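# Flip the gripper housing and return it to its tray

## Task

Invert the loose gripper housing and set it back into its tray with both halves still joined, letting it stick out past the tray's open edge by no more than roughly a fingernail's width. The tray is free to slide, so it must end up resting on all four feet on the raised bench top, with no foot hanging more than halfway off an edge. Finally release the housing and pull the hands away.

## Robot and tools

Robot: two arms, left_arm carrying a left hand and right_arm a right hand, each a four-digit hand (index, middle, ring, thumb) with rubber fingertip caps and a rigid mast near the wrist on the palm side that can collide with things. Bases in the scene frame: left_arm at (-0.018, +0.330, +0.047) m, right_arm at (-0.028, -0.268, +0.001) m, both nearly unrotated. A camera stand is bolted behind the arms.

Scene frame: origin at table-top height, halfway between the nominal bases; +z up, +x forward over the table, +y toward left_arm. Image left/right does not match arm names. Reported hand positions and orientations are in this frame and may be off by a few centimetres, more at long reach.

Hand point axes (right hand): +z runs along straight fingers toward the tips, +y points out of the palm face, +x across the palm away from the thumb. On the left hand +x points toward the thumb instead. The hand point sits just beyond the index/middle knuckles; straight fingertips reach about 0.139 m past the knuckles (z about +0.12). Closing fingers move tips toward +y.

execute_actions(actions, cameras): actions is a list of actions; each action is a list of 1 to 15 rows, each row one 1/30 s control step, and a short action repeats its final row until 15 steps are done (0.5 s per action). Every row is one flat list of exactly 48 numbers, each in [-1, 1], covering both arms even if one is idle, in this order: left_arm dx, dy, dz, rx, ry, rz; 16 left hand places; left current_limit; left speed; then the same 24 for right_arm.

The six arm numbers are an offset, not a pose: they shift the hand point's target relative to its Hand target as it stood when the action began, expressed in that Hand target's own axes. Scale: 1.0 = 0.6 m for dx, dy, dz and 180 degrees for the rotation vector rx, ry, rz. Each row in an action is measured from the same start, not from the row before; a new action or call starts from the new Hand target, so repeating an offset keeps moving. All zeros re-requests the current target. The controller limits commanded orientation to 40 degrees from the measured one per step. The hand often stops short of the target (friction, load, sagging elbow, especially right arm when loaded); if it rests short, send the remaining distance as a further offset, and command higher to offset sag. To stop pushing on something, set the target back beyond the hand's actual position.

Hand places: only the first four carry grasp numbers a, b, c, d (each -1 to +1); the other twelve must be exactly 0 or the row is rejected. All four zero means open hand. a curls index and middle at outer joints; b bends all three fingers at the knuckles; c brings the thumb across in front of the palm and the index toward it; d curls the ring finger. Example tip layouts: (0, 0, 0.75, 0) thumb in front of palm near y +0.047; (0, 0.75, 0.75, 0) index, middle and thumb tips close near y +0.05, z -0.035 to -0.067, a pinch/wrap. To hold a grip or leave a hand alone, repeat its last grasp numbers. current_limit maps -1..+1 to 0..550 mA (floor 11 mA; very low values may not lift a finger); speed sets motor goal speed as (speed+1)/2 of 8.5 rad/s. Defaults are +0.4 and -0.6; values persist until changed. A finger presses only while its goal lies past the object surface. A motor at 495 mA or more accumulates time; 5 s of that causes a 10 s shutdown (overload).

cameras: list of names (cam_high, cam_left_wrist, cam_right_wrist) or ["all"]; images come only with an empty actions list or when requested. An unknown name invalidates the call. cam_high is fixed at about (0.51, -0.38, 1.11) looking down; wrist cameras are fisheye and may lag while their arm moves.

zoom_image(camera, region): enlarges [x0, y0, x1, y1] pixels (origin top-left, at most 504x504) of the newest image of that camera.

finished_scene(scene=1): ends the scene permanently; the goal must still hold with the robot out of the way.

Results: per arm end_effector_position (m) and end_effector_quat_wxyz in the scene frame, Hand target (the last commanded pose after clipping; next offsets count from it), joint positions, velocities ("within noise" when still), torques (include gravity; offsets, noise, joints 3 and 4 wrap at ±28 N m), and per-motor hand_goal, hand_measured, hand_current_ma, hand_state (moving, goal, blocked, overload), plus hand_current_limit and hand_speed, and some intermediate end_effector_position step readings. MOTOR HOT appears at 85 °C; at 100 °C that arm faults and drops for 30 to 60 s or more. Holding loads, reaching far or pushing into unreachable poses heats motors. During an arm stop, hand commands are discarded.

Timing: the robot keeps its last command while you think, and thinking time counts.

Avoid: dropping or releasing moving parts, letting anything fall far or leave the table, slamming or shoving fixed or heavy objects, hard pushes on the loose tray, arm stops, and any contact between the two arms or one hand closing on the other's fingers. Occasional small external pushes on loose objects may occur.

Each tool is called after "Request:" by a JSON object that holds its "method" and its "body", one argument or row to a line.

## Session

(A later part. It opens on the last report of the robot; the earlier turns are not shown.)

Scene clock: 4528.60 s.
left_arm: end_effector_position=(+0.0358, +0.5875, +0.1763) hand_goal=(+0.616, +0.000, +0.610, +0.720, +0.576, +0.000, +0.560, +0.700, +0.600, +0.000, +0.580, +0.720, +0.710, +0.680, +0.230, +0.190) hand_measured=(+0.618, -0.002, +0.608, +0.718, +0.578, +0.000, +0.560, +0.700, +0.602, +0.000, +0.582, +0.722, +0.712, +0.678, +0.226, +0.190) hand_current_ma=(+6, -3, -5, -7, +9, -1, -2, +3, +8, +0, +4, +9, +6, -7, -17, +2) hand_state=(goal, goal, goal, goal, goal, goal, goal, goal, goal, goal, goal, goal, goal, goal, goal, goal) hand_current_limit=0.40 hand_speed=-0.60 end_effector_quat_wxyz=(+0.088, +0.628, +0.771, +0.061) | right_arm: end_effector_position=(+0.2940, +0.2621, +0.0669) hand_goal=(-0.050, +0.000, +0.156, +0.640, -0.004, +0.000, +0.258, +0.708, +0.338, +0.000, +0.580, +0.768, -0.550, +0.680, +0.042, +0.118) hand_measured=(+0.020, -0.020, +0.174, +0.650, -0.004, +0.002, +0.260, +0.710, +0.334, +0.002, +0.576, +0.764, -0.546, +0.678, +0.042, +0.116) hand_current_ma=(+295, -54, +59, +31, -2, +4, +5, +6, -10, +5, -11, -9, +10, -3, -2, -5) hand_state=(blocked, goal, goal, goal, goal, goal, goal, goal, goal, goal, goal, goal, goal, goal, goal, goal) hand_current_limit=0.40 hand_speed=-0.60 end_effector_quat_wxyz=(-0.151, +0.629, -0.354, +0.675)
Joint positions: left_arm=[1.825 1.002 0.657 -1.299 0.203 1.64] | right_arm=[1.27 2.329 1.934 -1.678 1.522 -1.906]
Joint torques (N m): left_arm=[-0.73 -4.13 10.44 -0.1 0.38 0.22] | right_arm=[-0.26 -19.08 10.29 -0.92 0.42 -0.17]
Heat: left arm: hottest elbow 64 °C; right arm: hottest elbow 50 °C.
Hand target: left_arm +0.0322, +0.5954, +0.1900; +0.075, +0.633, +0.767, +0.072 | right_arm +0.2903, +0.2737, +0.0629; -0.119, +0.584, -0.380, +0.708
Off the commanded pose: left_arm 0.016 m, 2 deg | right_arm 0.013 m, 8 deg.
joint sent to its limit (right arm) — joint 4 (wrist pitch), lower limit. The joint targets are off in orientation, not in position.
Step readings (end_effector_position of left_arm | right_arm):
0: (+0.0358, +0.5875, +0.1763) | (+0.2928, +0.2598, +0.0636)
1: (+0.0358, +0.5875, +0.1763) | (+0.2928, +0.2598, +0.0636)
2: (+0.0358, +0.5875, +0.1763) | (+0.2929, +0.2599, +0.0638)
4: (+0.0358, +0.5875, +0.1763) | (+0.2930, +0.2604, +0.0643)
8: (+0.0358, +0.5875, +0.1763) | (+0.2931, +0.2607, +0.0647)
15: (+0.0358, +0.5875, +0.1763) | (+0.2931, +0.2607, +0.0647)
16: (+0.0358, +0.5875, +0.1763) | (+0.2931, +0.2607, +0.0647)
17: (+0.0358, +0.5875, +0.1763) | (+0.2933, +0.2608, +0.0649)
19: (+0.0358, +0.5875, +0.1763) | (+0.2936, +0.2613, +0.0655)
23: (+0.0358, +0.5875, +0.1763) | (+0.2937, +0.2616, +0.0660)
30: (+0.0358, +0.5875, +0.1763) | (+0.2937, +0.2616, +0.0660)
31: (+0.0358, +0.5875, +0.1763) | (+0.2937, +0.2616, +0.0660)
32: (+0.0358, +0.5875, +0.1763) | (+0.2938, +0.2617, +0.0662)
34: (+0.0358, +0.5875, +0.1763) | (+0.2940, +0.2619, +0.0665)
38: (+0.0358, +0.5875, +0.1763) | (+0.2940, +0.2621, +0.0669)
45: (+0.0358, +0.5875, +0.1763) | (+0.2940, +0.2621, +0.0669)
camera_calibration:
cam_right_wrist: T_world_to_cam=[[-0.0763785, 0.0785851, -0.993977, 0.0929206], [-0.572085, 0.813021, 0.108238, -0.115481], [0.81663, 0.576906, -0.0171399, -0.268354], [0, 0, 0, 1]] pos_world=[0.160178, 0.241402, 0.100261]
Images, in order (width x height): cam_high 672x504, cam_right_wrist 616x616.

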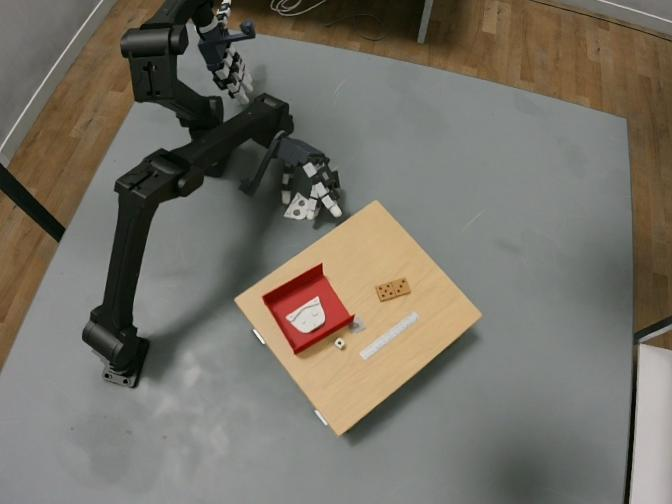

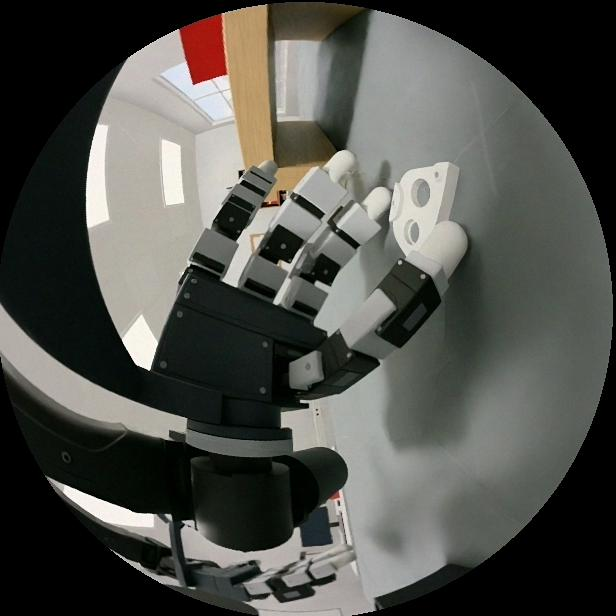

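Request:
{"method": "execute_actions", "body": {
  "actions": [
    [[0,0,0,0,0,0,0,0.1,0,0,0,0,0,0,0,0,0,0,0,0,0,0,0.4,-0.6,0.0061,-0.0056,0.0003,0,0,0,0.15,0.38,0.75,0.0,0,0,0,0,0,0,0,0,0,0,0,0,0.4,-0.6]],
    [[0,0,0,0,0,0,0,0.1,0,0,0,0,0,0,0,0,0,0,0,0,0,0,0.4,-0.6,0,0,0,0,0,0,0.15,0.40,0.75,0.0,0,0,0,0,0,0,0,0,0,0,0,0,0.4,-0.6]]
  ],
  "cameras": ["cam_high","cam_right_wrist"]
}}

Request:
{"method": "zoom_image", "body": {
  "camera": "cam_right_wrist",
  "region": [370, 150, 470, 250]
}}

Request:
{"method": "zoom_image", "body": {
  "camera": "cam_high",
  "region": [270, 175, 340, 235]
}}

Scene clock: 4547.60 s.
left_arm: end_effector_position=(+0.0358, +0.5875, +0.1763) hand_goal=(+0.616, +0.000, +0.610, +0.720, +0.576, +0.000, +0.560, +0.700, +0.600, +0.000, +0.580, +0.720, +0.710, +0.680, +0.230, +0.190) hand_measured=(+0.618, -0.002, +0.608, +0.718, +0.578, +0.000, +0.560, +0.700, +0.602, +0.000, +0.582, +0.722, +0.712, +0.678, +0.226, +0.190) hand_current_ma=(+6, -3, -5, -7, +9, -1, -2, +3, +8, +0, +4, +9, +6, -7, -17, +2) hand_state=(goal, goal, goal, goal, goal, goal, goal, goal, goal, goal, goal, goal, goal, goal, goal, goal) hand_current_limit=0.40 hand_speed=-0.60 end_effector_quat_wxyz=(+0.088, +0.628, +0.771, +0.061) | right_arm: end_effector_position=(+0.2940, +0.2619, +0.0670) hand_goal=(-0.038, +0.000, +0.152, +0.638, +0.012, +0.000, +0.260, +0.708, +0.352, +0.000, +0.580, +0.766, -0.550, +0.680, +0.042, +0.116) hand_measured=(+0.018, -0.020, +0.174, +0.650, +0.010, +0.002, +0.262, +0.710, +0.348, +0.002, +0.576, +0.764, -0.546, +0.678, +0.042, +0.114) hand_current_ma=(+229, -54, +72, +37, -3, +4, +2, +6, -11, +5, -11, -5, +10, -3, -2, -4) hand_state=(blocked, goal, blocked, goal, goal, goal, goal, goal, goal, goal, goal, goal, goal, goal, goal, goal) hand_current_limit=0.40 hand_speed=-0.60 end_effector_quat_wxyz=(-0.151, +0.630, -0.354, +0.675)
Joint positions: left_arm=[1.825 1.002 0.657 -1.299 0.203 1.64] | right_arm=[1.27 2.329 1.934 -1.678 1.522 -1.908]
Joint torques (N m): left_arm=[-0.44 -4.66 10.47 -0.14 0.39 0.27] | right_arm=[-0.15 -19.37 10.33 -0.98 0.4 -0.23]
Heat: left arm: hottest elbow 64 °C; right arm: hottest elbow 53 °C.
Hand target: left_arm +0.0322, +0.5954, +0.1900; +0.075, +0.633, +0.767, +0.072 | right_arm +0.2903, +0.2737, +0.0678; -0.119, +0.584, -0.380, +0.708
Off the commanded pose: left_arm 0.016 m, 2 deg | right_arm 0.012 m, 8 deg.
joint sent to its limit (right arm) — joint 4 (wrist pitch), lower limit. The joint targets are off in orientation, not in position.
Step readings (end_effector_position of left_arm | right_arm):
0: (+0.0358, +0.5875, +0.1763) | (+0.2940, +0.2621, +0.0669)
1: (+0.0358, +0.5875, +0.1763) | (+0.2940, +0.2621, +0.0669)
2: (+0.0358, +0.5875, +0.1763) | (+0.2940, +0.2621, +0.0669)
4: (+0.0358, +0.5875, +0.1763) | (+0.2940, +0.2620, +0.0670)
8: (+0.0358, +0.5875, +0.1763) | (+0.2940, +0.2620, +0.0670)
15: (+0.0358, +0.5875, +0.1763) | (+0.2940, +0.2620, +0.0670)
16: (+0.0358, +0.5875, +0.1763) | (+0.2940, +0.2620, +0.0670)
17: (+0.0358, +0.5875, +0.1763) | (+0.2940, +0.2619, +0.0670)
19: (+0.0358, +0.5875, +0.1763) | (+0.2940, +0.2619, +0.0670)
23: (+0.0358, +0.5875, +0.1763) | (+0.2940, +0.2619, +0.0670)
30: (+0.0358, +0.5875, +0.1763) | (+0.2940, +0.2619, +0.0670)
camera_calibration:
cam_right_wrist: T_world_to_cam=[[-0.0770135, 0.076396, -0.994099, 0.0938679], [-0.572099, 0.8132, 0.106815, -0.115329], [0.816561, 0.576949, -0.0189213, -0.268109], [0, 0, 0, 1]] pos_world=[0.160177, 0.2413, 0.10056]
Images, in order (width x height): cam_high 672x504, cam_right_wrist 616x616.

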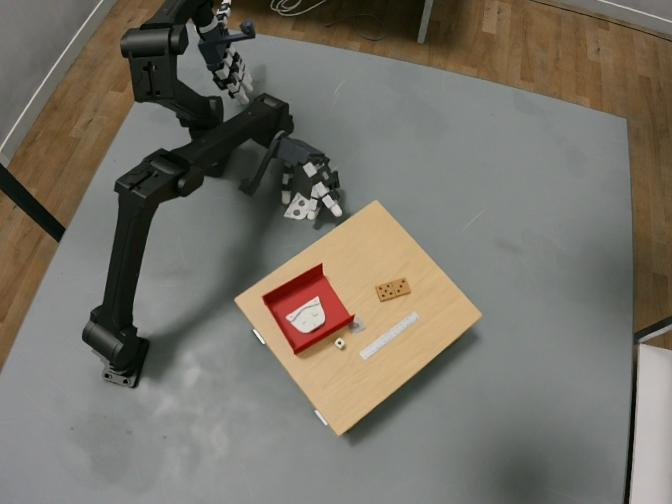

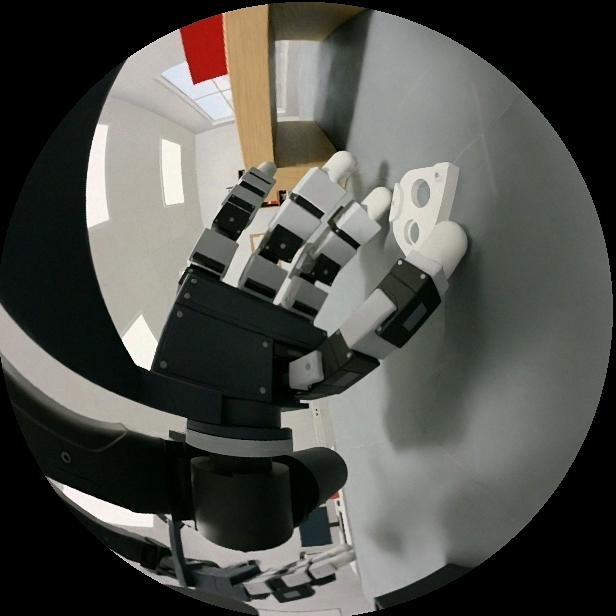

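Scaled by 5.040 from the camera's 616x616 image, which has a finer 880x880 frame.

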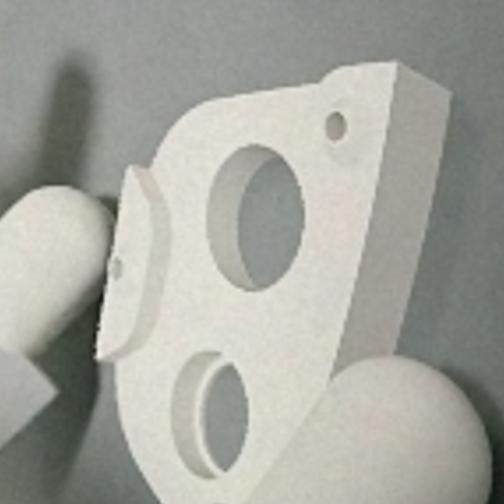

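Scaled by 7.200 from the camera's 672x504 image, which has a finer 960x720 frame.

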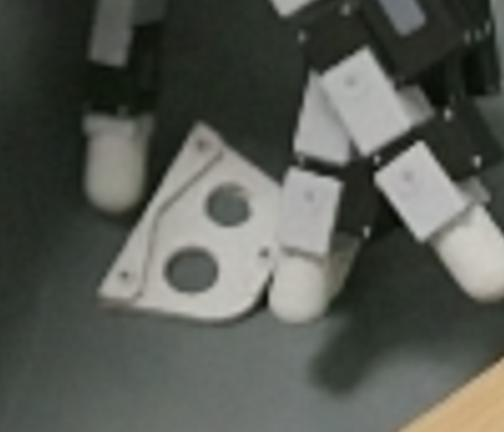

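Request:
{"method": "execute_actions", "body": {
  "actions": [
    [[0,0,0,0,0,0,0,0.1,0,0,0,0,0,0,0,0,0,0,0,0,0,0,0.4,-0.6,0.0086,-0.0079,0.0004,0,0,0,0.15,0.34,0.75,0.0,0,0,0,0,0,0,0,0,0,0,0,0,0.4,-0.6]],
    [[0,0,0,0,0,0,0,0.1,0,0,0,0,0,0,0,0,0,0,0,0,0,0,0.4,-0.6,0,0,0,0,0,0,0.15,0.38,0.75,0.0,0,0,0,0,0,0,0,0,0,0,0,0,0.4,-0.6]],
    [[0,0,0,0,0,0,0,0.1,0,0,0,0,0,0,0,0,0,0,0,0,0,0,0.4,-0.6,0,0,0,0,0,0,0.15,0.41,0.75,0.0,0,0,0,0,0,0,0,0,0,0,0,0,0.4,-0.6]]
  ],
  "cameras": ["cam_high","cam_right_wrist"]
}}

Request:
{"method": "zoom_image", "body": {
  "camera": "cam_right_wrist",
  "region": [370, 150, 470, 250]
}}

Request:
{"method": "zoom_image", "body": {
  "camera": "cam_high",
  "region": [270, 175, 340, 235]
}}

Scene clock: 4556.10 s.
left_arm: end_effector_position=(+0.0358, +0.5875, +0.1763) hand_goal=(+0.616, +0.000, +0.610, +0.720, +0.576, +0.000, +0.560, +0.700, +0.600, +0.000, +0.580, +0.720, +0.710, +0.680, +0.230, +0.190) hand_measured=(+0.618, -0.002, +0.608, +0.718, +0.578, +0.000, +0.560, +0.700, +0.602, +0.000, +0.582, +0.722, +0.712, +0.678, +0.226, +0.190) hand_current_ma=(+6, -3, -5, -7, +9, -1, -2, +3, +8, +0, +4, +9, +6, -7, -17, +2) hand_state=(goal, goal, goal, goal, goal, goal, goal, goal, goal, goal, goal, goal, goal, goal, goal, goal) hand_current_limit=0.40 hand_speed=-0.60 end_effector_quat_wxyz=(+0.088, +0.628, +0.771, +0.061) | right_arm: end_effector_position=(+0.2933, +0.2614, +0.0674) hand_goal=(-0.050, +0.000, +0.156, +0.640, -0.004, +0.000, +0.258, +0.708, +0.338, +0.000, +0.580, +0.768, -0.550, +0.680, +0.042, +0.118) hand_measured=(+0.008, -0.014, +0.168, +0.646, -0.004, +0.002, +0.260, +0.710, +0.334, +0.002, +0.576, +0.764, -0.546, +0.678, +0.042, +0.116) hand_current_ma=(+242, -36, +39, +19, -2, +4, +5, +6, -9, +5, -10, -9, +10, -3, -2, -5) hand_state=(blocked, goal, goal, goal, goal, goal, goal, goal, goal, goal, goal, goal, goal, goal, goal, goal) hand_current_limit=0.40 hand_speed=-0.60 end_effector_quat_wxyz=(-0.147, +0.632, -0.350, +0.676)
Joint positions: left_arm=[1.825 1.002 0.657 -1.299 0.203 1.64] | right_arm=[1.271 2.329 1.934 -1.678 1.521 -1.918]
Joint torques (N m): left_arm=[-0.38 -4.25 10.61 -0.35 0.42 0.26] | right_arm=[-0.26 -20.66 10.37 -0.95 0.45 -0.24]
Heat: left arm: hottest elbow 64 °C; right arm: hottest elbow 53 °C.
Hand target: left_arm +0.0322, +0.5954, +0.1900; +0.075, +0.633, +0.767, +0.072 | right_arm +0.2903, +0.2736, +0.0748; -0.119, +0.584, -0.380, +0.708
Off the commanded pose: left_arm 0.016 m, 2 deg | right_arm 0.015 m, 8 deg.
joint sent to its limit (right arm) — joint 4 (wrist pitch), lower limit. The joint targets are off in orientation, not in position.
Step readings (end_effector_position of left_arm | right_arm):
0: (+0.0358, +0.5875, +0.1763) | (+0.2940, +0.2619, +0.0670)
1: (+0.0358, +0.5875, +0.1763) | (+0.2940, +0.2619, +0.0670)
2: (+0.0358, +0.5875, +0.1763) | (+0.2939, +0.2618, +0.0670)
4: (+0.0358, +0.5875, +0.1763) | (+0.2934, +0.2616, +0.0668)
8: (+0.0358, +0.5875, +0.1763) | (+0.2931, +0.2615, +0.0668)
15: (+0.0358, +0.5875, +0.1763) | (+0.2930, +0.2614, +0.0669)
16: (+0.0358, +0.5875, +0.1763) | (+0.2930, +0.2614, +0.0669)
17: (+0.0358, +0.5875, +0.1763) | (+0.2931, +0.2614, +0.0670)
19: (+0.0358, +0.5875, +0.1763) | (+0.2931, +0.2613, +0.0670)
23: (+0.0358, +0.5875, +0.1763) | (+0.2931, +0.2613, +0.0671)
30: (+0.0358, +0.5875, +0.1763) | (+0.2931, +0.2613, +0.0671)
31: (+0.0358, +0.5875, +0.1763) | (+0.2931, +0.2613, +0.0671)
32: (+0.0358, +0.5875, +0.1763) | (+0.2932, +0.2614, +0.0673)
34: (+0.0358, +0.5875, +0.1763) | (+0.2933, +0.2614, +0.0673)
38: (+0.0358, +0.5875, +0.1763) | (+0.2933, +0.2614, +0.0674)
45: (+0.0358, +0.5875, +0.1763) | (+0.2933, +0.2614, +0.0674)
camera_calibration:
cam_right_wrist: T_world_to_cam=[[-0.0807875, 0.0663723, -0.994519, 0.0979943], [-0.57242, 0.813741, 0.100807, -0.115007], [0.815971, 0.577426, -0.0277473, -0.26654], [0, 0, 0, 1]] pos_world=[0.159573, 0.240989, 0.101655]
Images, in order (width x height): cam_high 672x504, cam_right_wrist 616x616.

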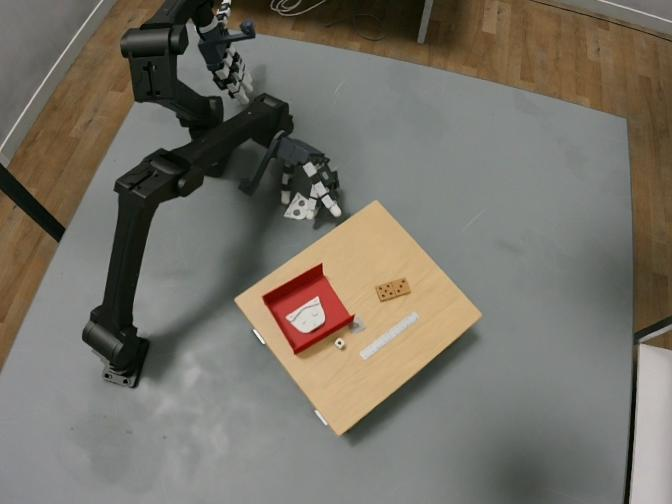

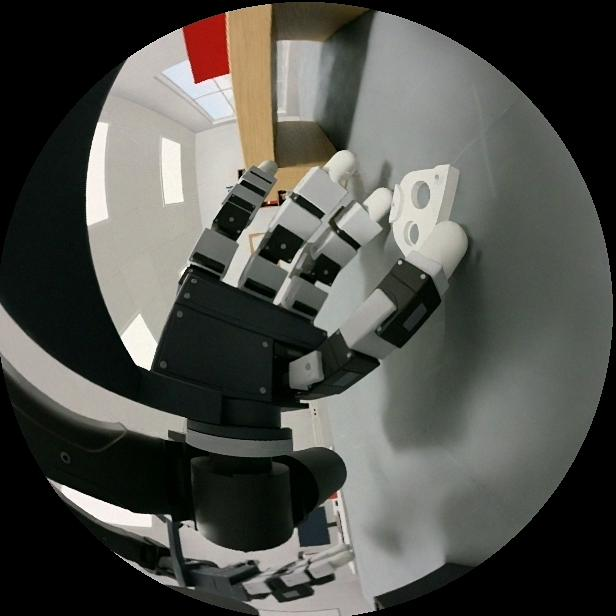

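Scaled by 5.040 from the camera's 616x616 image, which has a finer 880x880 frame.

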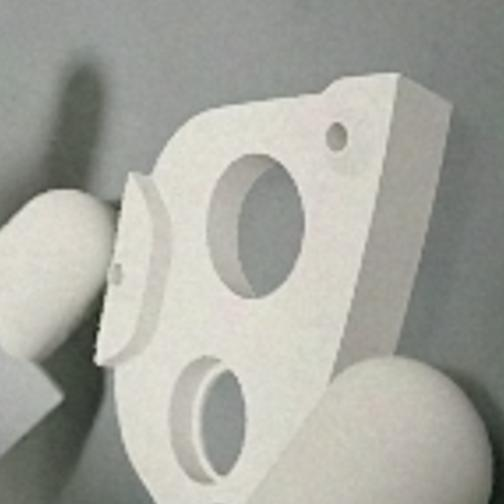

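Scaled by 7.200 from the camera's 672x504 image, which has a finer 960x720 frame.

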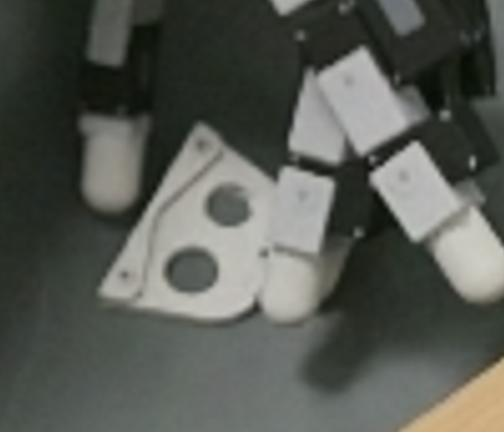

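Request:
{"method": "execute_actions", "body": {
  "actions": [
    [[0,0,0,0,0,0,0,0.1,0,0,0,0,0,0,0,0,0,0,0,0,0,0,0.4,-0.6,0.0061,-0.0056,0.0003,0,0,0,0.15,0.25,0.75,0.0,0,0,0,0,0,0,0,0,0,0,0,0,0.4,-0.6]],
    [[0,0,0,0,0,0,0,0.1,0,0,0,0,0,0,0,0,0,0,0,0,0,0,0.4,-0.6,0,0,0,0,0,0,0.15,0.25,0.75,0.0,0,0,0,0,0,0,0,0,0,0,0,0,0.4,-0.6]]
  ],
  "cameras": []
}}

Scene clock: 4562.43 s.
left_arm: end_effector_position=(+0.0358, +0.5875, +0.1763) hand_goal=(+0.616, +0.000, +0.610, +0.720, +0.576, +0.000, +0.560, +0.700, +0.600, +0.000, +0.580, +0.720, +0.710, +0.680, +0.230, +0.190) hand_measured=(+0.618, -0.002, +0.608, +0.718, +0.578, +0.000, +0.560, +0.700, +0.602, +0.000, +0.582, +0.722, +0.712, +0.678, +0.226, +0.190) hand_current_ma=(+6, -3, -5, -7, +9, -1, -2, +3, +8, +0, +4, +9, +6, -7, -17, +2) hand_state=(goal, goal, goal, goal, goal, goal, goal, goal, goal, goal, goal, goal, goal, goal, goal, goal) hand_current_limit=0.40 hand_speed=-0.60 end_effector_quat_wxyz=(+0.088, +0.628, +0.771, +0.061) | right_arm: end_effector_position=(+0.2916, +0.2610, +0.0666) hand_goal=(+0.166, +0.000, +0.108, +0.608, +0.276, +0.000, +0.290, +0.708, +0.578, +0.000, +0.580, +0.736, -0.550, +0.680, +0.042, +0.086) hand_measured=(+0.156, +0.000, +0.108, +0.610, +0.264, +0.002, +0.286, +0.710, +0.562, +0.002, +0.576, +0.738, -0.546, +0.678, +0.042, +0.088) hand_current_ma=(-33, +0, +1, +4, -38, +4, -9, +6, -54, +5, -10, +7, +10, -3, -2, +8) hand_state=(goal, goal, goal, goal, goal, goal, goal, goal, goal, goal, goal, goal, goal, goal, goal, goal) hand_current_limit=0.40 hand_speed=-0.60 end_effector_quat_wxyz=(-0.144, +0.634, -0.350, +0.674)
Joint positions: left_arm=[1.825 1.002 0.657 -1.299 0.203 1.64] | right_arm=[1.272 2.329 1.934 -1.678 1.514 -1.925]
Joint torques (N m): left_arm=[-0.62 -4.66 10.55 -0.36 0.4 0.23] | right_arm=[-0.38 -21.42 10.32 -0.87 0.75 -0.21]
Heat: left arm: hottest elbow 64 °C; right arm: hottest elbow 54 °C.
Hand target: left_arm +0.0322, +0.5954, +0.1900; +0.075, +0.633, +0.767, +0.072 | right_arm +0.2904, +0.2736, +0.0798; -0.119, +0.584, -0.380, +0.708
Off the commanded pose: left_arm 0.016 m, 2 deg | right_arm 0.018 m, 8 deg.
joint sent to its limit (right arm) — joint 4 (wrist pitch), lower limit. The joint targets are off in orientation, not in position.
Step readings (end_effector_position of left_arm | right_arm):
0: (+0.0358, +0.5875, +0.1763) | (+0.2933, +0.2614, +0.0674)
1: (+0.0358, +0.5875, +0.1763) | (+0.2933, +0.2614, +0.0674)
2: (+0.0358, +0.5875, +0.1763) | (+0.2933, +0.2613, +0.0675)
4: (+0.0358, +0.5875, +0.1763) | (+0.2928, +0.2608, +0.0671)
8: (+0.0358, +0.5875, +0.1763) | (+0.2916, +0.2610, +0.0666)
15: (+0.0358, +0.5875, +0.1763) | (+0.2916, +0.2610, +0.0666)
16: (+0.0358, +0.5875, +0.1763) | (+0.2916, +0.2610, +0.0666)
17: (+0.0358, +0.5875, +0.1763) | (+0.2916, +0.2610, +0.0666)
19: (+0.0358, +0.5875, +0.1763) | (+0.2916, +0.2610, +0.0666)
23: (+0.0358, +0.5875, +0.1763) | (+0.2916, +0.2610, +0.0666)
30: (+0.0358, +0.5875, +0.1763) | (+0.2916, +0.2610, +0.0666)
No camera images: "cameras" was empty.

Request:
{"method": "execute_actions", "body": {
  "actions": [
    [[0,0,0,0,0,0,0,0.1,0,0,0,0,0,0,0,0,0,0,0,0,0,0,0.4,-0.6,0.0061,-0.0056,0.0003,0,0,0,0.15,0.25,0.75,0.0,0,0,0,0,0,0,0,0,0,0,0,0,0.4,-0.6]],
    [[0,0,0,0,0,0,0,0.1,0,0,0,0,0,0,0,0,0,0,0,0,0,0,0.4,-0.6,0,0,0,0,0,0,0.15,0.25,0.75,0.0,0,0,0,0,0,0,0,0,0,0,0,0,0.4,-0.6]]
  ],
  "cameras": []
}}

Scene clock: 4566.63 s.
left_arm: end_effector_position=(+0.0358, +0.5875, +0.1763) hand_goal=(+0.616, +0.000, +0.610, +0.720, +0.576, +0.000, +0.560, +0.700, +0.600, +0.000, +0.580, +0.720, +0.710, +0.680, +0.230, +0.190) hand_measured=(+0.618, -0.002, +0.608, +0.718, +0.578, +0.000, +0.560, +0.700, +0.602, +0.000, +0.582, +0.722, +0.712, +0.678, +0.226, +0.190) hand_current_ma=(+6, -3, -5, -7, +9, -1, -2, +3, +8, +0, +4, +9, +6, -7, -17, +2) hand_state=(goal, goal, goal, goal, goal, goal, goal, goal, goal, goal, goal, goal, goal, goal, goal, goal) hand_current_limit=0.40 hand_speed=-0.60 end_effector_quat_wxyz=(+0.088, +0.628, +0.771, +0.061) | right_arm: end_effector_position=(+0.2914, +0.2606, +0.0669) hand_goal=(+0.166, +0.000, +0.108, +0.608, +0.276, +0.000, +0.290, +0.708, +0.578, +0.000, +0.580, +0.736, -0.550, +0.680, +0.042, +0.086) hand_measured=(+0.156, +0.000, +0.108, +0.610, +0.264, +0.002, +0.286, +0.710, +0.562, +0.002, +0.576, +0.738, -0.546, +0.678, +0.042, +0.088) hand_current_ma=(-33, +0, +1, +4, -38, +4, -9, +6, -54, +5, -10, +7, +10, -3, -2, +8) hand_state=(goal, goal, goal, goal, goal, goal, goal, goal, goal, goal, goal, goal, goal, goal, goal, goal) hand_current_limit=0.40 hand_speed=-0.60 end_effector_quat_wxyz=(-0.142, +0.636, -0.348, +0.675)
Joint positions: left_arm=[1.825 1.002 0.657 -1.299 0.203 1.64] | right_arm=[1.272 2.329 1.934 -1.678 1.514 -1.931]
Joint torques (N m): left_arm=[-0.73 -4.54 10.52 -0.39 0.38 0.27] | right_arm=[-0.56 -22.12 10.28 -0.96 0.76 -0.26]
Heat: left arm: hottest elbow 64 °C; right arm: hottest elbow 54 °C.
Hand target: left_arm +0.0322, +0.5954, +0.1900; +0.075, +0.633, +0.767, +0.072 | right_arm +0.2904, +0.2736, +0.0848; -0.119, +0.584, -0.380, +0.708
Off the commanded pose: left_arm 0.016 m, 2 deg | right_arm 0.022 m, 8 deg.
joint sent to its limit (right arm) — joint 4 (wrist pitch), lower limit. The joint targets are off in orientation, not in position.
Step readings (end_effector_position of left_arm | right_arm):
0: (+0.0358, +0.5875, +0.1763) | (+0.2916, +0.2610, +0.0666)
1: (+0.0358, +0.5875, +0.1763) | (+0.2916, +0.2610, +0.0666)
2: (+0.0358, +0.5875, +0.1763) | (+0.2915, +0.2610, +0.0666)
4: (+0.0358, +0.5875, +0.1763) | (+0.2915, +0.2609, +0.0667)
8: (+0.0358, +0.5875, +0.1763) | (+0.2915, +0.2608, +0.0668)
15: (+0.0358, +0.5875, +0.1763) | (+0.2914, +0.2606, +0.0669)
16: (+0.0358, +0.5875, +0.1763) | (+0.2914, +0.2606, +0.0669)
17: (+0.0358, +0.5875, +0.1763) | (+0.2914, +0.2606, +0.0669)
19: (+0.0358, +0.5875, +0.1763) | (+0.2914, +0.2606, +0.0669)
23: (+0.0358, +0.5875, +0.1763) | (+0.2914, +0.2606, +0.0669)
30: (+0.0358, +0.5875, +0.1763) | (+0.2914, +0.2606, +0.0669)
No camera images: "cameras" was empty.

Request:
{"method": "execute_actions", "body": {
  "actions": [
    [[0,0,0,0,0,0,0,0.1,0,0,0,0,0,0,0,0,0,0,0,0,0,0,0.4,-0.6,0.0049,-0.0045,0.0002,0,0,0,0.15,0.25,0.75,0.0,0,0,0,0,0,0,0,0,0,0,0,0,0.4,-0.6]],
    [[0,0,0,0,0,0,0,0.1,0,0,0,0,0,0,0,0,0,0,0,0,0,0,0.4,-0.6,0.0049,-0.0045,0.0002,0,0,0,0.15,0.25,0.75,0.0,0,0,0,0,0,0,0,0,0,0,0,0,0.4,-0.6]]
  ],
  "cameras": []
}}

Scene clock: 4573.23 s.
left_arm: end_effector_position=(+0.0358, +0.5875, +0.1763) hand_goal=(+0.616, +0.000, +0.610, +0.720, +0.576, +0.000, +0.560, +0.700, +0.600, +0.000, +0.580, +0.720, +0.710, +0.680, +0.230, +0.190) hand_measured=(+0.618, -0.002, +0.608, +0.718, +0.578, +0.000, +0.560, +0.700, +0.602, +0.000, +0.582, +0.722, +0.712, +0.678, +0.226, +0.190) hand_current_ma=(+6, -3, -5, -7, +9, -1, -2, +3, +8, +0, +4, +9, +6, -7, -17, +2) hand_state=(goal, goal, goal, goal, goal, goal, goal, goal, goal, goal, goal, goal, goal, goal, goal, goal) hand_current_limit=0.40 hand_speed=-0.60 end_effector_quat_wxyz=(+0.088, +0.628, +0.771, +0.061) | right_arm: end_effector_position=(+0.2912, +0.2597, +0.0676) hand_goal=(+0.166, +0.000, +0.108, +0.608, +0.276, +0.000, +0.290, +0.708, +0.578, +0.000, +0.580, +0.736, -0.550, +0.680, +0.042, +0.086) hand_measured=(+0.156, +0.000, +0.108, +0.610, +0.264, +0.002, +0.286, +0.710, +0.562, +0.002, +0.576, +0.738, -0.546, +0.678, +0.042, +0.088) hand_current_ma=(-33, +0, +1, +4, -38, +4, -9, +6, -54, +5, -10, +7, +10, -3, -2, +8) hand_state=(goal, goal, goal, goal, goal, goal, goal, goal, goal, goal, goal, goal, goal, goal, goal, goal) hand_current_limit=0.40 hand_speed=-0.60 end_effector_quat_wxyz=(-0.138, +0.638, -0.344, +0.675)
Joint positions: left_arm=[1.825 1.002 0.657 -1.299 0.203 1.64] | right_arm=[1.272 2.329 1.934 -1.678 1.514 -1.943]
Joint torques (N m): left_arm=[-0.26 -4.54 10.39 -0.16 0.36 0.2] | right_arm=[-0.32 -23.06 10.32 -0.83 0.8 -0.23]
Heat: left arm: hottest elbow 64 °C; right arm: hottest elbow 54 °C.
Hand target: left_arm +0.0322, +0.5954, +0.1900; +0.075, +0.633, +0.767, +0.072 | right_arm +0.2904, +0.2735, +0.0928; -0.119, +0.584, -0.380, +0.708
Off the commanded pose: left_arm 0.016 m, 2 deg | right_arm 0.029 m, 9 deg.
joint sent to its limit (right arm) — joint 4 (wrist pitch), lower limit. The joint targets are off in orientation, not in position.
Step readings (end_effector_position of left_arm | right_arm):
0: (+0.0358, +0.5875, +0.1763) | (+0.2914, +0.2606, +0.0669)
1: (+0.0358, +0.5875, +0.1763) | (+0.2914, +0.2606, +0.0669)
2: (+0.0358, +0.5875, +0.1763) | (+0.2914, +0.2606, +0.0670)
4: (+0.0358, +0.5875, +0.1763) | (+0.2914, +0.2605, +0.0670)
8: (+0.0358, +0.5875, +0.1763) | (+0.2914, +0.2603, +0.0671)
15: (+0.0358, +0.5875, +0.1763) | (+0.2913, +0.2602, +0.0672)
16: (+0.0358, +0.5875, +0.1763) | (+0.2913, +0.2602, +0.0672)
17: (+0.0358, +0.5875, +0.1763) | (+0.2913, +0.2602, +0.0672)
19: (+0.0358, +0.5875, +0.1763) | (+0.2913, +0.2601, +0.0673)
23: (+0.0358, +0.5875, +0.1763) | (+0.2912, +0.2599, +0.0674)
30: (+0.0358, +0.5875, +0.1763) | (+0.2912, +0.2598, +0.0675)
No camera images: "cameras" was empty.

Request:
{"method": "execute_actions", "body": {
  "actions": [
    [[0,0,0,0,0,0,0,0.1,0,0,0,0,0,0,0,0,0,0,0,0,0,0,0.4,-0.6,0.0049,-0.0045,0.0002,0,0,0,0.15,0.25,0.75,0.0,0,0,0,0,0,0,0,0,0,0,0,0,0.4,-0.6]],
    [[0,0,0,0,0,0,0,0.1,0,0,0,0,0,0,0,0,0,0,0,0,0,0,0.4,-0.6,0.0049,-0.0045,0.0002,0,0,0,0.15,0.25,0.75,0.0,0,0,0,0,0,0,0,0,0,0,0,0,0.4,-0.6]]
  ],
  "cameras": []
}}

Scene clock: 4580.93 s.
left_arm: end_effector_position=(+0.0358, +0.5875, +0.1763) hand_goal=(+0.616, +0.000, +0.610, +0.720, +0.576, +0.000, +0.560, +0.700, +0.600, +0.000, +0.580, +0.720, +0.710, +0.680, +0.230, +0.190) hand_measured=(+0.618, -0.002, +0.608, +0.718, +0.578, +0.000, +0.560, +0.700, +0.602, +0.000, +0.582, +0.722, +0.712, +0.678, +0.226, +0.190) hand_current_ma=(+6, -3, -5, -7, +9, -1, -2, +3, +8, +0, +4, +9, +6, -7, -17, +2) hand_state=(goal, goal, goal, goal, goal, goal, goal, goal, goal, goal, goal, goal, goal, goal, goal, goal) hand_current_limit=0.40 hand_speed=-0.60 end_effector_quat_wxyz=(+0.088, +0.628, +0.771, +0.061) | right_arm: end_effector_position=(+0.2909, +0.2596, +0.0745) hand_goal=(+0.166, +0.000, +0.108, +0.608, +0.276, +0.000, +0.290, +0.708, +0.578, +0.000, +0.580, +0.736, -0.550, +0.680, +0.042, +0.086) hand_measured=(+0.156, +0.000, +0.108, +0.610, +0.264, +0.002, +0.286, +0.710, +0.562, +0.002, +0.576, +0.738, -0.546, +0.678, +0.042, +0.088) hand_current_ma=(-33, +1, +1, +4, -38, +4, -9, +6, -54, +5, -10, +7, +10, -3, -2, +8) hand_state=(goal, goal, goal, goal, goal, goal, goal, goal, goal, goal, goal, goal, goal, goal, goal, goal) hand_current_limit=0.40 hand_speed=-0.60 end_effector_quat_wxyz=(-0.137, +0.638, -0.343, +0.675)
Joint positions: left_arm=[1.825 1.002 0.657 -1.299 0.203 1.64] | right_arm=[1.273 2.318 1.934 -1.678 1.514 -1.956]
Joint torques (N m): left_arm=[-0.44 -4.07 10.51 -0.25 0.36 0.24] | right_arm=[-0.56 -23.18 10.35 -0.95 0.82 -0.23]
Heat: left arm: hottest elbow 64 °C; right arm: hottest elbow 55 °C.
Hand target: left_arm +0.0322, +0.5954, +0.1900; +0.075, +0.633, +0.767, +0.072 | right_arm +0.2904, +0.2736, +0.1009; -0.119, +0.584, -0.380, +0.708
Off the commanded pose: left_arm 0.016 m, 2 deg | right_arm 0.030 m, 9 deg.
joint sent to its limit (right arm) — joint 4 (wrist pitch), lower limit. The joint targets are off in orientation, not in position.
Step readings (end_effector_position of left_arm | right_arm):
0: (+0.0358, +0.5875, +0.1763) | (+0.2912, +0.2597, +0.0676)
1: (+0.0358, +0.5875, +0.1763) | (+0.2912, +0.2597, +0.0676)
2: (+0.0358, +0.5875, +0.1763) | (+0.2912, +0.2597, +0.0676)
4: (+0.0358, +0.5875, +0.1763) | (+0.2912, +0.2596, +0.0679)
8: (+0.0358, +0.5875, +0.1763) | (+0.2910, +0.2597, +0.0686)
15: (+0.0358, +0.5875, +0.1763) | (+0.2910, +0.2597, +0.0705)
16: (+0.0358, +0.5875, +0.1763) | (+0.2910, +0.2597, +0.0705)
17: (+0.0358, +0.5875, +0.1763) | (+0.2910, +0.2597, +0.0707)
19: (+0.0358, +0.5875, +0.1763) | (+0.2909, +0.2596, +0.0710)
23: (+0.0358, +0.5875, +0.1763) | (+0.2909, +0.2596, +0.0725)
30: (+0.0358, +0.5875, +0.1763) | (+0.2909, +0.2596, +0.0745)
No camera images: "cameras" was empty.

Request:
{"method": "execute_actions", "body": {
  "actions": [
    [[0,0,0,0,0,0,0,0.1,0,0,0,0,0,0,0,0,0,0,0,0,0,0,0.4,-0.6,-0.0123,0.0113,-0.0005,0,0,0,0.1,0.25,0.75,0.0,0,0,0,0,0,0,0,0,0,0,0,0,0.4,-0.6]],
    [[0,0,0,0,0,0,0,0.1,0,0,0,0,0,0,0,0,0,0,0,0,0,0,0.4,-0.6,-0.0061,0.0056,-0.0002,0,0,0,0.1,0.25,0.75,0.0,0,0,0,0,0,0,0,0,0,0,0,0,0.4,-0.6]]
  ],
  "cameras": []
}}

Scene clock: 4588.63 s.
left_arm: end_effector_position=(+0.0358, +0.5875, +0.1763) hand_goal=(+0.616, +0.000, +0.610, +0.720, +0.576, +0.000, +0.560, +0.700, +0.600, +0.000, +0.580, +0.720, +0.710, +0.680, +0.230, +0.190) hand_measured=(+0.618, -0.002, +0.608, +0.718, +0.578, +0.000, +0.560, +0.700, +0.602, +0.000, +0.582, +0.722, +0.712, +0.678, +0.226, +0.190) hand_current_ma=(+6, -3, -5, -7, +9, -1, -2, +3, +8, +0, +4, +9, +6, -7, -17, +2) hand_state=(goal, goal, goal, goal, goal, goal, goal, goal, goal, goal, goal, goal, goal, goal, goal, goal) hand_current_limit=0.40 hand_speed=-0.60 end_effector_quat_wxyz=(+0.088, +0.628, +0.771, +0.061) | right_arm: end_effector_position=(+0.2910, +0.2599, +0.0743) hand_goal=(+0.160, +0.000, +0.152, +0.656, +0.288, +0.000, +0.370, +0.780, +0.572, +0.000, +0.580, +0.740, -0.554, +0.680, +0.042, +0.092) hand_measured=(+0.156, +0.000, +0.148, +0.652, +0.276, +0.002, +0.366, +0.776, +0.562, +0.002, +0.576, +0.738, -0.546, +0.678, +0.042, +0.090) hand_current_ma=(-12, +1, -9, -8, -39, +4, -12, -8, -31, +5, -10, -3, +23, -3, -2, -5) hand_state=(goal, goal, goal, goal, goal, goal, goal, goal, goal, goal, goal, goal, goal, goal, goal, goal) hand_current_limit=0.40 hand_speed=-0.60 end_effector_quat_wxyz=(-0.139, +0.637, -0.345, +0.675)
Joint positions: left_arm=[1.825 1.002 0.657 -1.299 0.203 1.64] | right_arm=[1.273 2.318 1.934 -1.678 1.514 -1.952]
Joint torques (N m): left_arm=[-0.44 -4.95 10.47 -0.4 0.37 0.26] | right_arm=[-0.15 -20.89 10.36 -0.84 0.81 -0.03]
Heat: left arm: hottest elbow 64 °C; right arm: hottest elbow 55 °C.
Hand target: left_arm +0.0322, +0.5954, +0.1900; +0.075, +0.633, +0.767, +0.072 | right_arm +0.2904, +0.2736, +0.0860; -0.119, +0.584, -0.380, +0.708
Off the commanded pose: left_arm 0.016 m, 2 deg | right_arm 0.018 m, 9 deg.
joint sent to its limit (right arm) — joint 4 (wrist pitch), lower limit. The joint targets are off in orientation, not in position.
Step readings (end_effector_position of left_arm | right_arm):
0: (+0.0358, +0.5875, +0.1763) | (+0.2909, +0.2596, +0.0745)
1: (+0.0358, +0.5875, +0.1763) | (+0.2909, +0.2596, +0.0745)
2: (+0.0358, +0.5875, +0.1763) | (+0.2909, +0.2596, +0.0745)
4: (+0.0358, +0.5875, +0.1763) | (+0.2909, +0.2596, +0.0745)
8: (+0.0358, +0.5875, +0.1763) | (+0.2909, +0.2596, +0.0745)
15: (+0.0358, +0.5875, +0.1763) | (+0.2909, +0.2596, +0.0745)
16: (+0.0358, +0.5875, +0.1763) | (+0.2909, +0.2596, +0.0745)
17: (+0.0358, +0.5875, +0.1763) | (+0.2909, +0.2596, +0.0745)
19: (+0.0358, +0.5875, +0.1763) | (+0.2910, +0.2597, +0.0745)
23: (+0.0358, +0.5875, +0.1763) | (+0.2910, +0.2598, +0.0744)
30: (+0.0358, +0.5875, +0.1763) | (+0.2910, +0.2599, +0.0743)
No camera images: "cameras" was empty.

Request:
{"method": "execute_actions", "body": {
  "actions": [
    [[0,0,0,0,0,0,0,0.1,0,0,0,0,0,0,0,0,0,0,0,0,0,0,0.4,-0.6,-0.0221,0.0203,-0.0009,0,0,0,0.1,0.25,0.75,0.0,0,0,0,0,0,0,0,0,0,0,0,0,0.4,-0.6]],
    [[0,0,0,0,0,0,0,0.1,0,0,0,0,0,0,0,0,0,0,0,0,0,0,0.4,-0.6,-0.0049,0.0045,-0.0002,0,0,0,0.1,0.28,0.75,0.0,0,0,0,0,0,0,0,0,0,0,0,0,0.4,-0.6]]
  ],
  "cameras": []
}}

Scene clock: 4593.23 s.
left_arm: end_effector_position=(+0.0358, +0.5875, +0.1763) hand_goal=(+0.616, +0.000, +0.610, +0.720, +0.576, +0.000, +0.560, +0.700, +0.600, +0.000, +0.580, +0.720, +0.710, +0.680, +0.230, +0.190) hand_measured=(+0.618, -0.002, +0.608, +0.718, +0.578, +0.000, +0.560, +0.700, +0.602, +0.000, +0.582, +0.722, +0.712, +0.678, +0.226, +0.190) hand_current_ma=(+6, -3, -5, -7, +9, -1, -2, +3, +8, +0, +4, +9, +6, -7, -17, +2) hand_state=(goal, goal, goal, goal, goal, goal, goal, goal, goal, goal, goal, goal, goal, goal, goal, goal) hand_current_limit=0.40 hand_speed=-0.60 end_effector_quat_wxyz=(+0.088, +0.628, +0.771, +0.061) | right_arm: end_effector_position=(+0.2915, +0.2618, +0.0668) hand_goal=(+0.120, +0.000, +0.162, +0.662, +0.236, +0.000, +0.364, +0.780, +0.528, +0.000, +0.580, +0.746, -0.554, +0.680, +0.042, +0.098) hand_measured=(+0.118, +0.000, +0.158, +0.658, +0.234, +0.002, +0.364, +0.776, +0.524, +0.002, +0.576, +0.742, -0.546, +0.678, +0.042, +0.096) hand_current_ma=(-3, +1, -9, -8, -7, +4, +2, -7, -12, +5, -10, -9, +23, -3, -2, -5) hand_state=(goal, goal, goal, goal, goal, goal, goal, goal, goal, goal, goal, goal, goal, goal, goal, goal) hand_current_limit=0.40 hand_speed=-0.60 end_effector_quat_wxyz=(-0.147, +0.633, -0.353, +0.673)
Joint positions: left_arm=[1.825 1.002 0.657 -1.299 0.203 1.64] | right_arm=[1.273 2.328 1.934 -1.678 1.514 -1.916]
Joint torques (N m): left_arm=[-0.67 -4.37 10.35 -0.13 0.38 0.22] | right_arm=[-0.67 -19.19 10.29 -0.87 0.73 -0.03]
Heat: left arm: hottest elbow 64 °C; right arm: hottest elbow 55 °C.
Hand target: left_arm +0.0322, +0.5954, +0.1900; +0.075, +0.633, +0.767, +0.072 | right_arm +0.2904, +0.2736, +0.0638; -0.119, +0.584, -0.380, +0.708
Off the commanded pose: left_arm 0.016 m, 2 deg | right_arm 0.012 m, 8 deg.
joint sent to its limit (right arm) — joint 4 (wrist pitch), lower limit. The joint targets are off in orientation, not in position.
Step readings (end_effector_position of left_arm | right_arm):
0: (+0.0358, +0.5875, +0.1763) | (+0.2910, +0.2599, +0.0743)
1: (+0.0358, +0.5875, +0.1763) | (+0.2910, +0.2600, +0.0743)
2: (+0.0358, +0.5875, +0.1763) | (+0.2911, +0.2601, +0.0742)
4: (+0.0358, +0.5875, +0.1763) | (+0.2912, +0.2605, +0.0739)
8: (+0.0358, +0.5875, +0.1763) | (+0.2914, +0.2612, +0.0734)
15: (+0.0358, +0.5875, +0.1763) | (+0.2915, +0.2617, +0.0723)
16: (+0.0358, +0.5875, +0.1763) | (+0.2915, +0.2618, +0.0723)
17: (+0.0358, +0.5875, +0.1763) | (+0.2916, +0.2618, +0.0719)
19: (+0.0358, +0.5875, +0.1763) | (+0.2915, +0.2619, +0.0712)
23: (+0.0358, +0.5875, +0.1763) | (+0.2915, +0.2619, +0.0689)
30: (+0.0358, +0.5875, +0.1763) | (+0.2915, +0.2618, +0.0668)
No camera images: "cameras" was empty.

Request:
{"method": "execute_actions", "body": {
  "actions": [
    [[0,0,0,0,0,0,0,0.1,0,0,0,0,0,0,0,0,0,0,0,0,0,0,0.4,-0.6,0,0,0,0,0,0,0.25,0.25,0.75,0.0,0,0,0,0,0,0,0,0,0,0,0,0,0.4,-0.6]],
    [[0,0,0,0,0,0,0,0.1,0,0,0,0,0,0,0,0,0,0,0,0,0,0,0.4,-0.6,0,0,0,0,0,0,0.25,0.3,0.75,0.0,0,0,0,0,0,0,0,0,0,0,0,0,0.4,-0.6]],
    [[0,0,0,0,0,0,0,0.1,0,0,0,0,0,0,0,0,0,0,0,0,0,0,0.4,-0.6,0,0,0,0,0,0,0.25,0.35,0.75,0.0,0,0,0,0,0,0,0,0,0,0,0,0,0.4,-0.6]]
  ],
  "cameras": ["cam_high","cam_right_wrist"]
}}

Request:
{"method": "zoom_image", "body": {
  "camera": "cam_right_wrist",
  "region": [370, 150, 470, 250]
}}

Request:
{"method": "zoom_image", "body": {
  "camera": "cam_high",
  "region": [270, 175, 340, 235]
}}

Scene clock: 4601.87 s.
left_arm: end_effector_position=(+0.0358, +0.5875, +0.1763) hand_goal=(+0.616, +0.000, +0.610, +0.720, +0.576, +0.000, +0.560, +0.700, +0.600, +0.000, +0.580, +0.720, +0.710, +0.680, +0.230, +0.190) hand_measured=(+0.618, -0.002, +0.608, +0.718, +0.578, +0.000, +0.560, +0.700, +0.602, +0.000, +0.582, +0.722, +0.712, +0.678, +0.226, +0.190) hand_current_ma=(+6, -3, -5, -7, +9, -1, -2, +3, +8, +0, +4, +9, +6, -7, -17, +2) hand_state=(goal, goal, goal, goal, goal, goal, goal, goal, goal, goal, goal, goal, goal, goal, goal, goal) hand_current_limit=0.40 hand_speed=-0.60 end_effector_quat_wxyz=(+0.088, +0.628, +0.771, +0.061) | right_arm: end_effector_position=(+0.2917, +0.2620, +0.0670) hand_goal=(+0.040, +0.000, +0.048, +0.532, +0.076, +0.000, +0.110, +0.562, +0.438, +0.000, +0.580, +0.746, -0.540, +0.680, +0.042, +0.090) hand_measured=(+0.066, +0.000, +0.052, +0.532, +0.074, +0.002, +0.112, +0.564, +0.434, +0.002, +0.576, +0.742, -0.536, +0.680, +0.046, +0.090) hand_current_ma=(+98, +0, +9, +0, -2, +4, +5, +7, -11, +5, -10, -9, +11, -2, +11, +1) hand_state=(blocked, goal, goal, goal, goal, goal, goal, goal, goal, goal, goal, goal, goal, goal, goal, goal) hand_current_limit=0.40 hand_speed=-0.60 end_effector_quat_wxyz=(-0.148, +0.632, -0.353, +0.674)
Joint positions: left_arm=[1.825 1.002 0.657 -1.299 0.203 1.64] | right_arm=[1.273 2.328 1.934 -1.678 1.515 -1.915]
Joint torques (N m): left_arm=[-0.91 -4.54 10.29 -0.17 0.41 0.26] | right_arm=[-0.21 -19.14 10.24 -0.92 0.68 -0.05]
Heat: left arm: hottest elbow 64 °C; right arm: hottest elbow 55 °C.
Hand target: left_arm +0.0322, +0.5954, +0.1900; +0.075, +0.633, +0.767, +0.072 | right_arm +0.2904, +0.2736, +0.0639; -0.119, +0.584, -0.380, +0.708
Off the commanded pose: left_arm 0.016 m, 2 deg | right_arm 0.012 m, 8 deg.
joint sent to its limit (right arm) — joint 4 (wrist pitch), lower limit. The joint targets are off in orientation, not in position.
Step readings (end_effector_position of left_arm | right_arm):
0: (+0.0358, +0.5875, +0.1763) | (+0.2915, +0.2618, +0.0668)
1: (+0.0358, +0.5875, +0.1763) | (+0.2915, +0.2618, +0.0668)
2: (+0.0358, +0.5875, +0.1763) | (+0.2914, +0.2618, +0.0668)
4: (+0.0358, +0.5875, +0.1763) | (+0.2914, +0.2618, +0.0667)
8: (+0.0358, +0.5875, +0.1763) | (+0.2914, +0.2618, +0.0667)
15: (+0.0358, +0.5875, +0.1763) | (+0.2914, +0.2618, +0.0667)
16: (+0.0358, +0.5875, +0.1763) | (+0.2914, +0.2618, +0.0667)
17: (+0.0358, +0.5875, +0.1763) | (+0.2914, +0.2618, +0.0667)
19: (+0.0358, +0.5875, +0.1763) | (+0.2914, +0.2618, +0.0667)
23: (+0.0358, +0.5875, +0.1763) | (+0.2914, +0.2618, +0.0667)
30: (+0.0358, +0.5875, +0.1763) | (+0.2914, +0.2618, +0.0667)
31: (+0.0358, +0.5875, +0.1763) | (+0.2914, +0.2618, +0.0667)
32: (+0.0358, +0.5875, +0.1763) | (+0.2914, +0.2618, +0.0667)
34: (+0.0358, +0.5875, +0.1763) | (+0.2916, +0.2619, +0.0669)
38: (+0.0358, +0.5875, +0.1763) | (+0.2917, +0.2620, +0.0670)
45: (+0.0358, +0.5875, +0.1763) | (+0.2917, +0.2620, +0.0670)
camera_calibration:
cam_right_wrist: T_world_to_cam=[[-0.0843854, 0.0725681, -0.993787, 0.0967338], [-0.571017, 0.813815, 0.107913, -0.117313], [0.816589, 0.576576, -0.0272365, -0.26561], [0, 0, 0, 1]] pos_world=[0.15807, 0.241595, 0.101558]
Images, in order (width x height): cam_high 672x504, cam_right_wrist 616x616.

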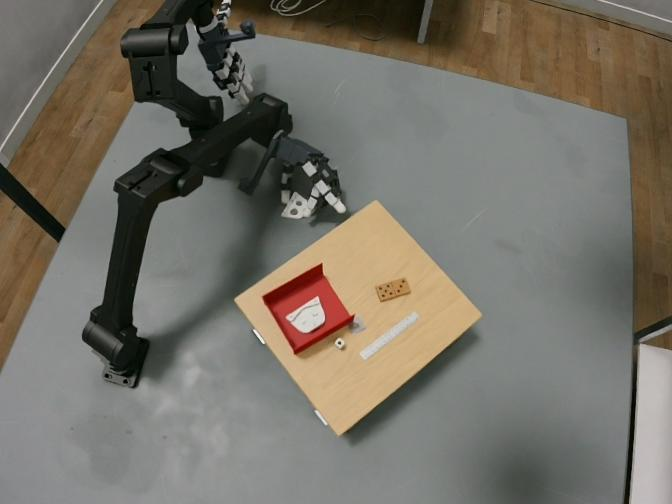

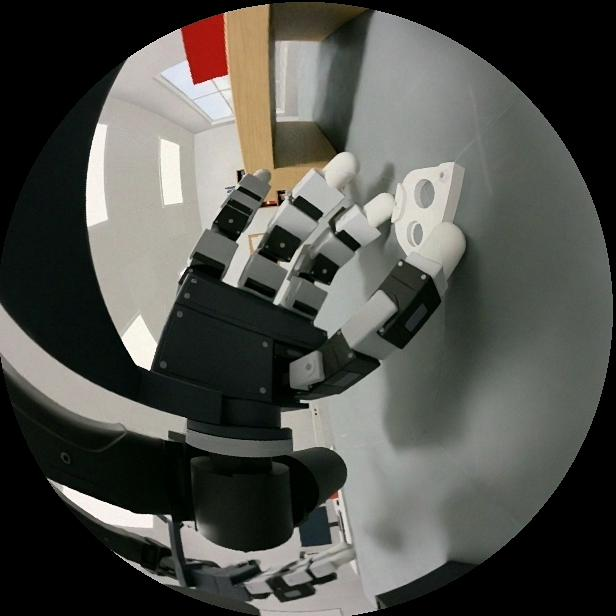

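Scaled by 5.040 from the camera's 616x616 image, which has a finer 880x880 frame.

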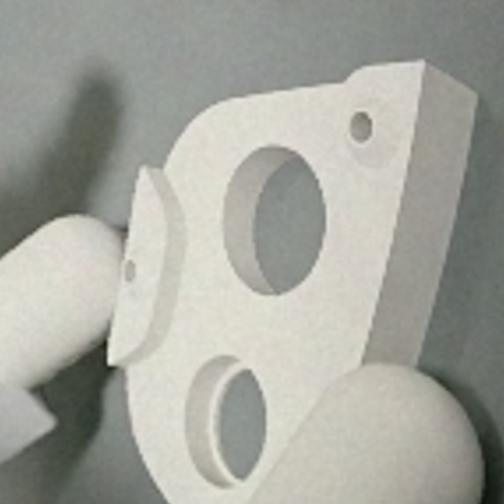

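Scaled by 7.200 from the camera's 672x504 image, which has a finer 960x720 frame.

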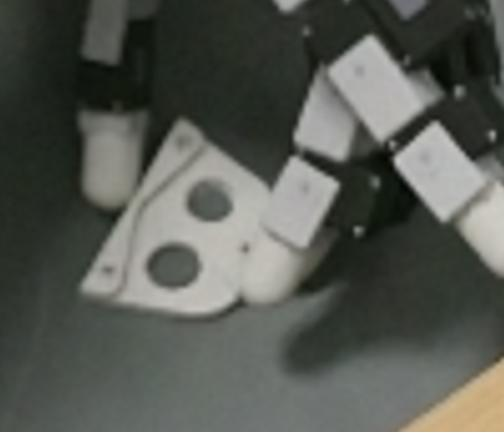

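Request:
{"method": "execute_actions", "body": {
  "actions": [
    [[0,0,0,0,0,0,0,0.1,0,0,0,0,0,0,0,0,0,0,0,0,0,0,0.4,-0.6,0,0,0,0,0,0,0.25,0.4,0.75,0.0,0,0,0,0,0,0,0,0,0,0,0,0,0.4,-0.6]],
    [[0,0,0,0,0,0,0,0.1,0,0,0,0,0,0,0,0,0,0,0,0,0,0,0.4,-0.6,0,0,0,0,0,0,0.25,0.45,0.76,0.0,0,0,0,0,0,0,0,0,0,0,0,0,0.4,-0.6]]
  ],
  "cameras": ["cam_high","cam_right_wrist"]
}}

Request:
{"method": "zoom_image", "body": {
  "camera": "cam_right_wrist",
  "region": [370, 150, 470, 250]
}}

Request:
{"method": "zoom_image", "body": {
  "camera": "cam_high",
  "region": [270, 175, 340, 235]
}}

Scene clock: 4608.93 s.
left_arm: end_effector_position=(+0.0358, +0.5875, +0.1763) hand_goal=(+0.616, +0.000, +0.610, +0.720, +0.576, +0.000, +0.560, +0.700, +0.600, +0.000, +0.580, +0.720, +0.710, +0.680, +0.230, +0.190) hand_measured=(+0.618, -0.002, +0.608, +0.718, +0.578, +0.000, +0.560, +0.700, +0.602, +0.000, +0.582, +0.722, +0.712, +0.678, +0.226, +0.190) hand_current_ma=(+6, -3, -5, -7, +9, -1, -2, +3, +8, +0, +4, +9, +6, -7, -17, +2) hand_state=(goal, goal, goal, goal, goal, goal, goal, goal, goal, goal, goal, goal, goal, goal, goal, goal) hand_current_limit=0.40 hand_speed=-0.60 end_effector_quat_wxyz=(+0.088, +0.628, +0.771, +0.061) | right_arm: end_effector_position=(+0.2922, +0.2622, +0.0676) hand_goal=(-0.098, +0.000, +0.072, +0.552, -0.100, +0.000, +0.090, +0.566, +0.290, +0.000, +0.580, +0.766, -0.556, +0.680, +0.040, +0.108) hand_measured=(+0.008, -0.006, +0.092, +0.562, -0.100, +0.002, +0.092, +0.564, +0.286, +0.002, +0.576, +0.762, -0.542, +0.680, +0.054, +0.114) hand_current_ma=(+385, -16, +65, +26, +0, +4, +7, -3, -9, +5, -10, -9, +47, -2, +54, +20) hand_state=(blocked, goal, goal, goal, goal, goal, goal, goal, goal, goal, goal, goal, goal, goal, goal, goal) hand_current_limit=0.40 hand_speed=-0.60 end_effector_quat_wxyz=(-0.149, +0.632, -0.352, +0.675)
Joint positions: left_arm=[1.825 1.002 0.657 -1.299 0.203 1.64] | right_arm=[1.273 2.328 1.934 -1.678 1.519 -1.915]
Joint torques (N m): left_arm=[-0.67 -5.01 10.54 -0.18 0.39 0.23] | right_arm=[-0.38 -19.31 10.3 -0.91 0.52 -0.11]
Heat: left arm: hottest elbow 64 °C; right arm: hottest elbow 56 °C.
Hand target: left_arm +0.0322, +0.5954, +0.1900; +0.075, +0.633, +0.767, +0.072 | right_arm +0.2904, +0.2736, +0.0638; -0.119, +0.584, -0.380, +0.708
Off the commanded pose: left_arm 0.016 m, 2 deg | right_arm 0.012 m, 8 deg.
joint sent to its limit (right arm) — joint 4 (wrist pitch), lower limit. The joint targets are off in orientation, not in position.
Step readings (end_effector_position of left_arm | right_arm):
0: (+0.0358, +0.5875, +0.1763) | (+0.2917, +0.2620, +0.0670)
1: (+0.0358, +0.5875, +0.1763) | (+0.2917, +0.2620, +0.0670)
2: (+0.0358, +0.5875, +0.1763) | (+0.2919, +0.2621, +0.0672)
4: (+0.0358, +0.5875, +0.1763) | (+0.2920, +0.2621, +0.0674)
8: (+0.0358, +0.5875, +0.1763) | (+0.2921, +0.2622, +0.0675)
15: (+0.0358, +0.5875, +0.1763) | (+0.2921, +0.2622, +0.0675)
16: (+0.0358, +0.5875, +0.1763) | (+0.2921, +0.2622, +0.0675)
17: (+0.0358, +0.5875, +0.1763) | (+0.2921, +0.2622, +0.0675)
19: (+0.0358, +0.5875, +0.1763) | (+0.2922, +0.2622, +0.0676)
23: (+0.0358, +0.5875, +0.1763) | (+0.2922, +0.2622, +0.0676)
30: (+0.0358, +0.5875, +0.1763) | (+0.2922, +0.2622, +0.0676)
camera_calibration:
cam_right_wrist: T_world_to_cam=[[-0.0810382, 0.0714735, -0.994145, 0.0967365], [-0.573087, 0.812721, 0.105146, -0.11623], [0.815478, 0.578253, -0.0249009, -0.2664], [0, 0, 0, 1]] pos_world=[0.158472, 0.241594, 0.101758]
Images, in order (width x height): cam_high 672x504, cam_right_wrist 616x616.

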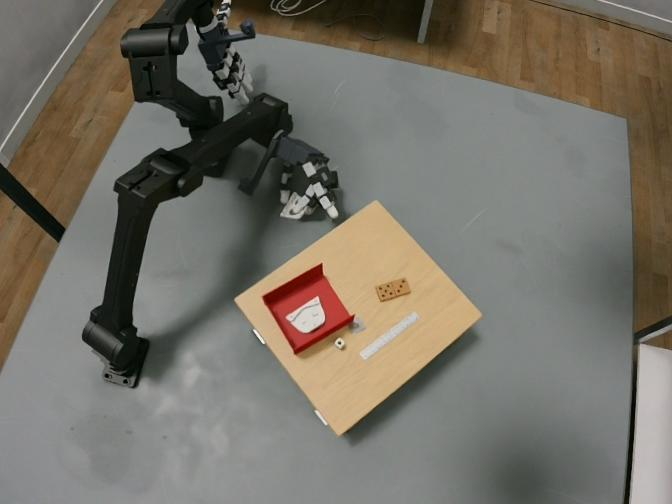

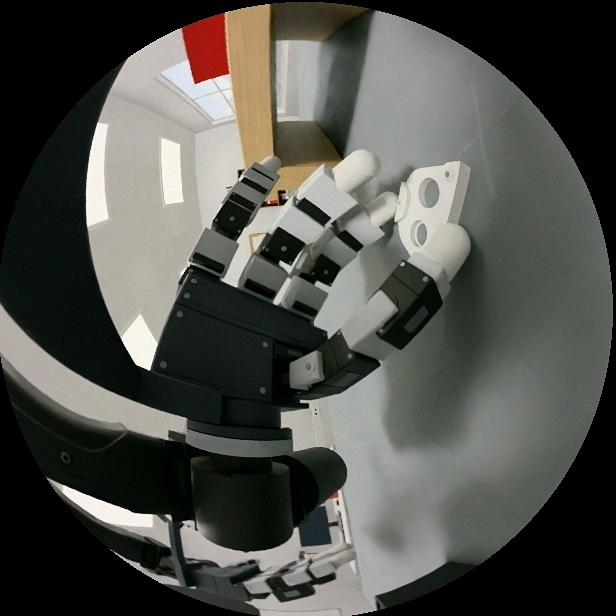

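Scaled by 5.040 from the camera's 616x616 image, which has a finer 880x880 frame.

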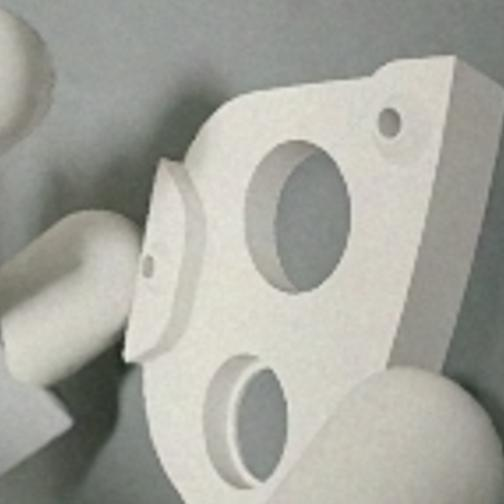

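Scaled by 7.200 from the camera's 672x504 image, which has a finer 960x720 frame.

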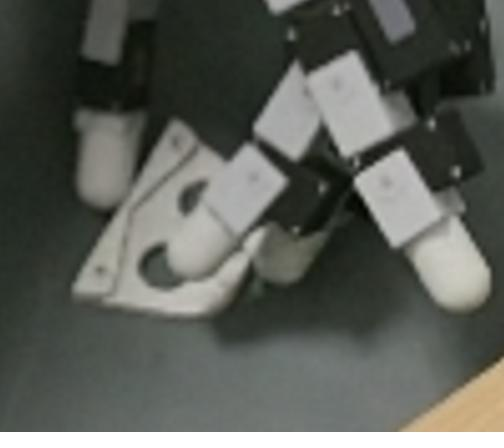

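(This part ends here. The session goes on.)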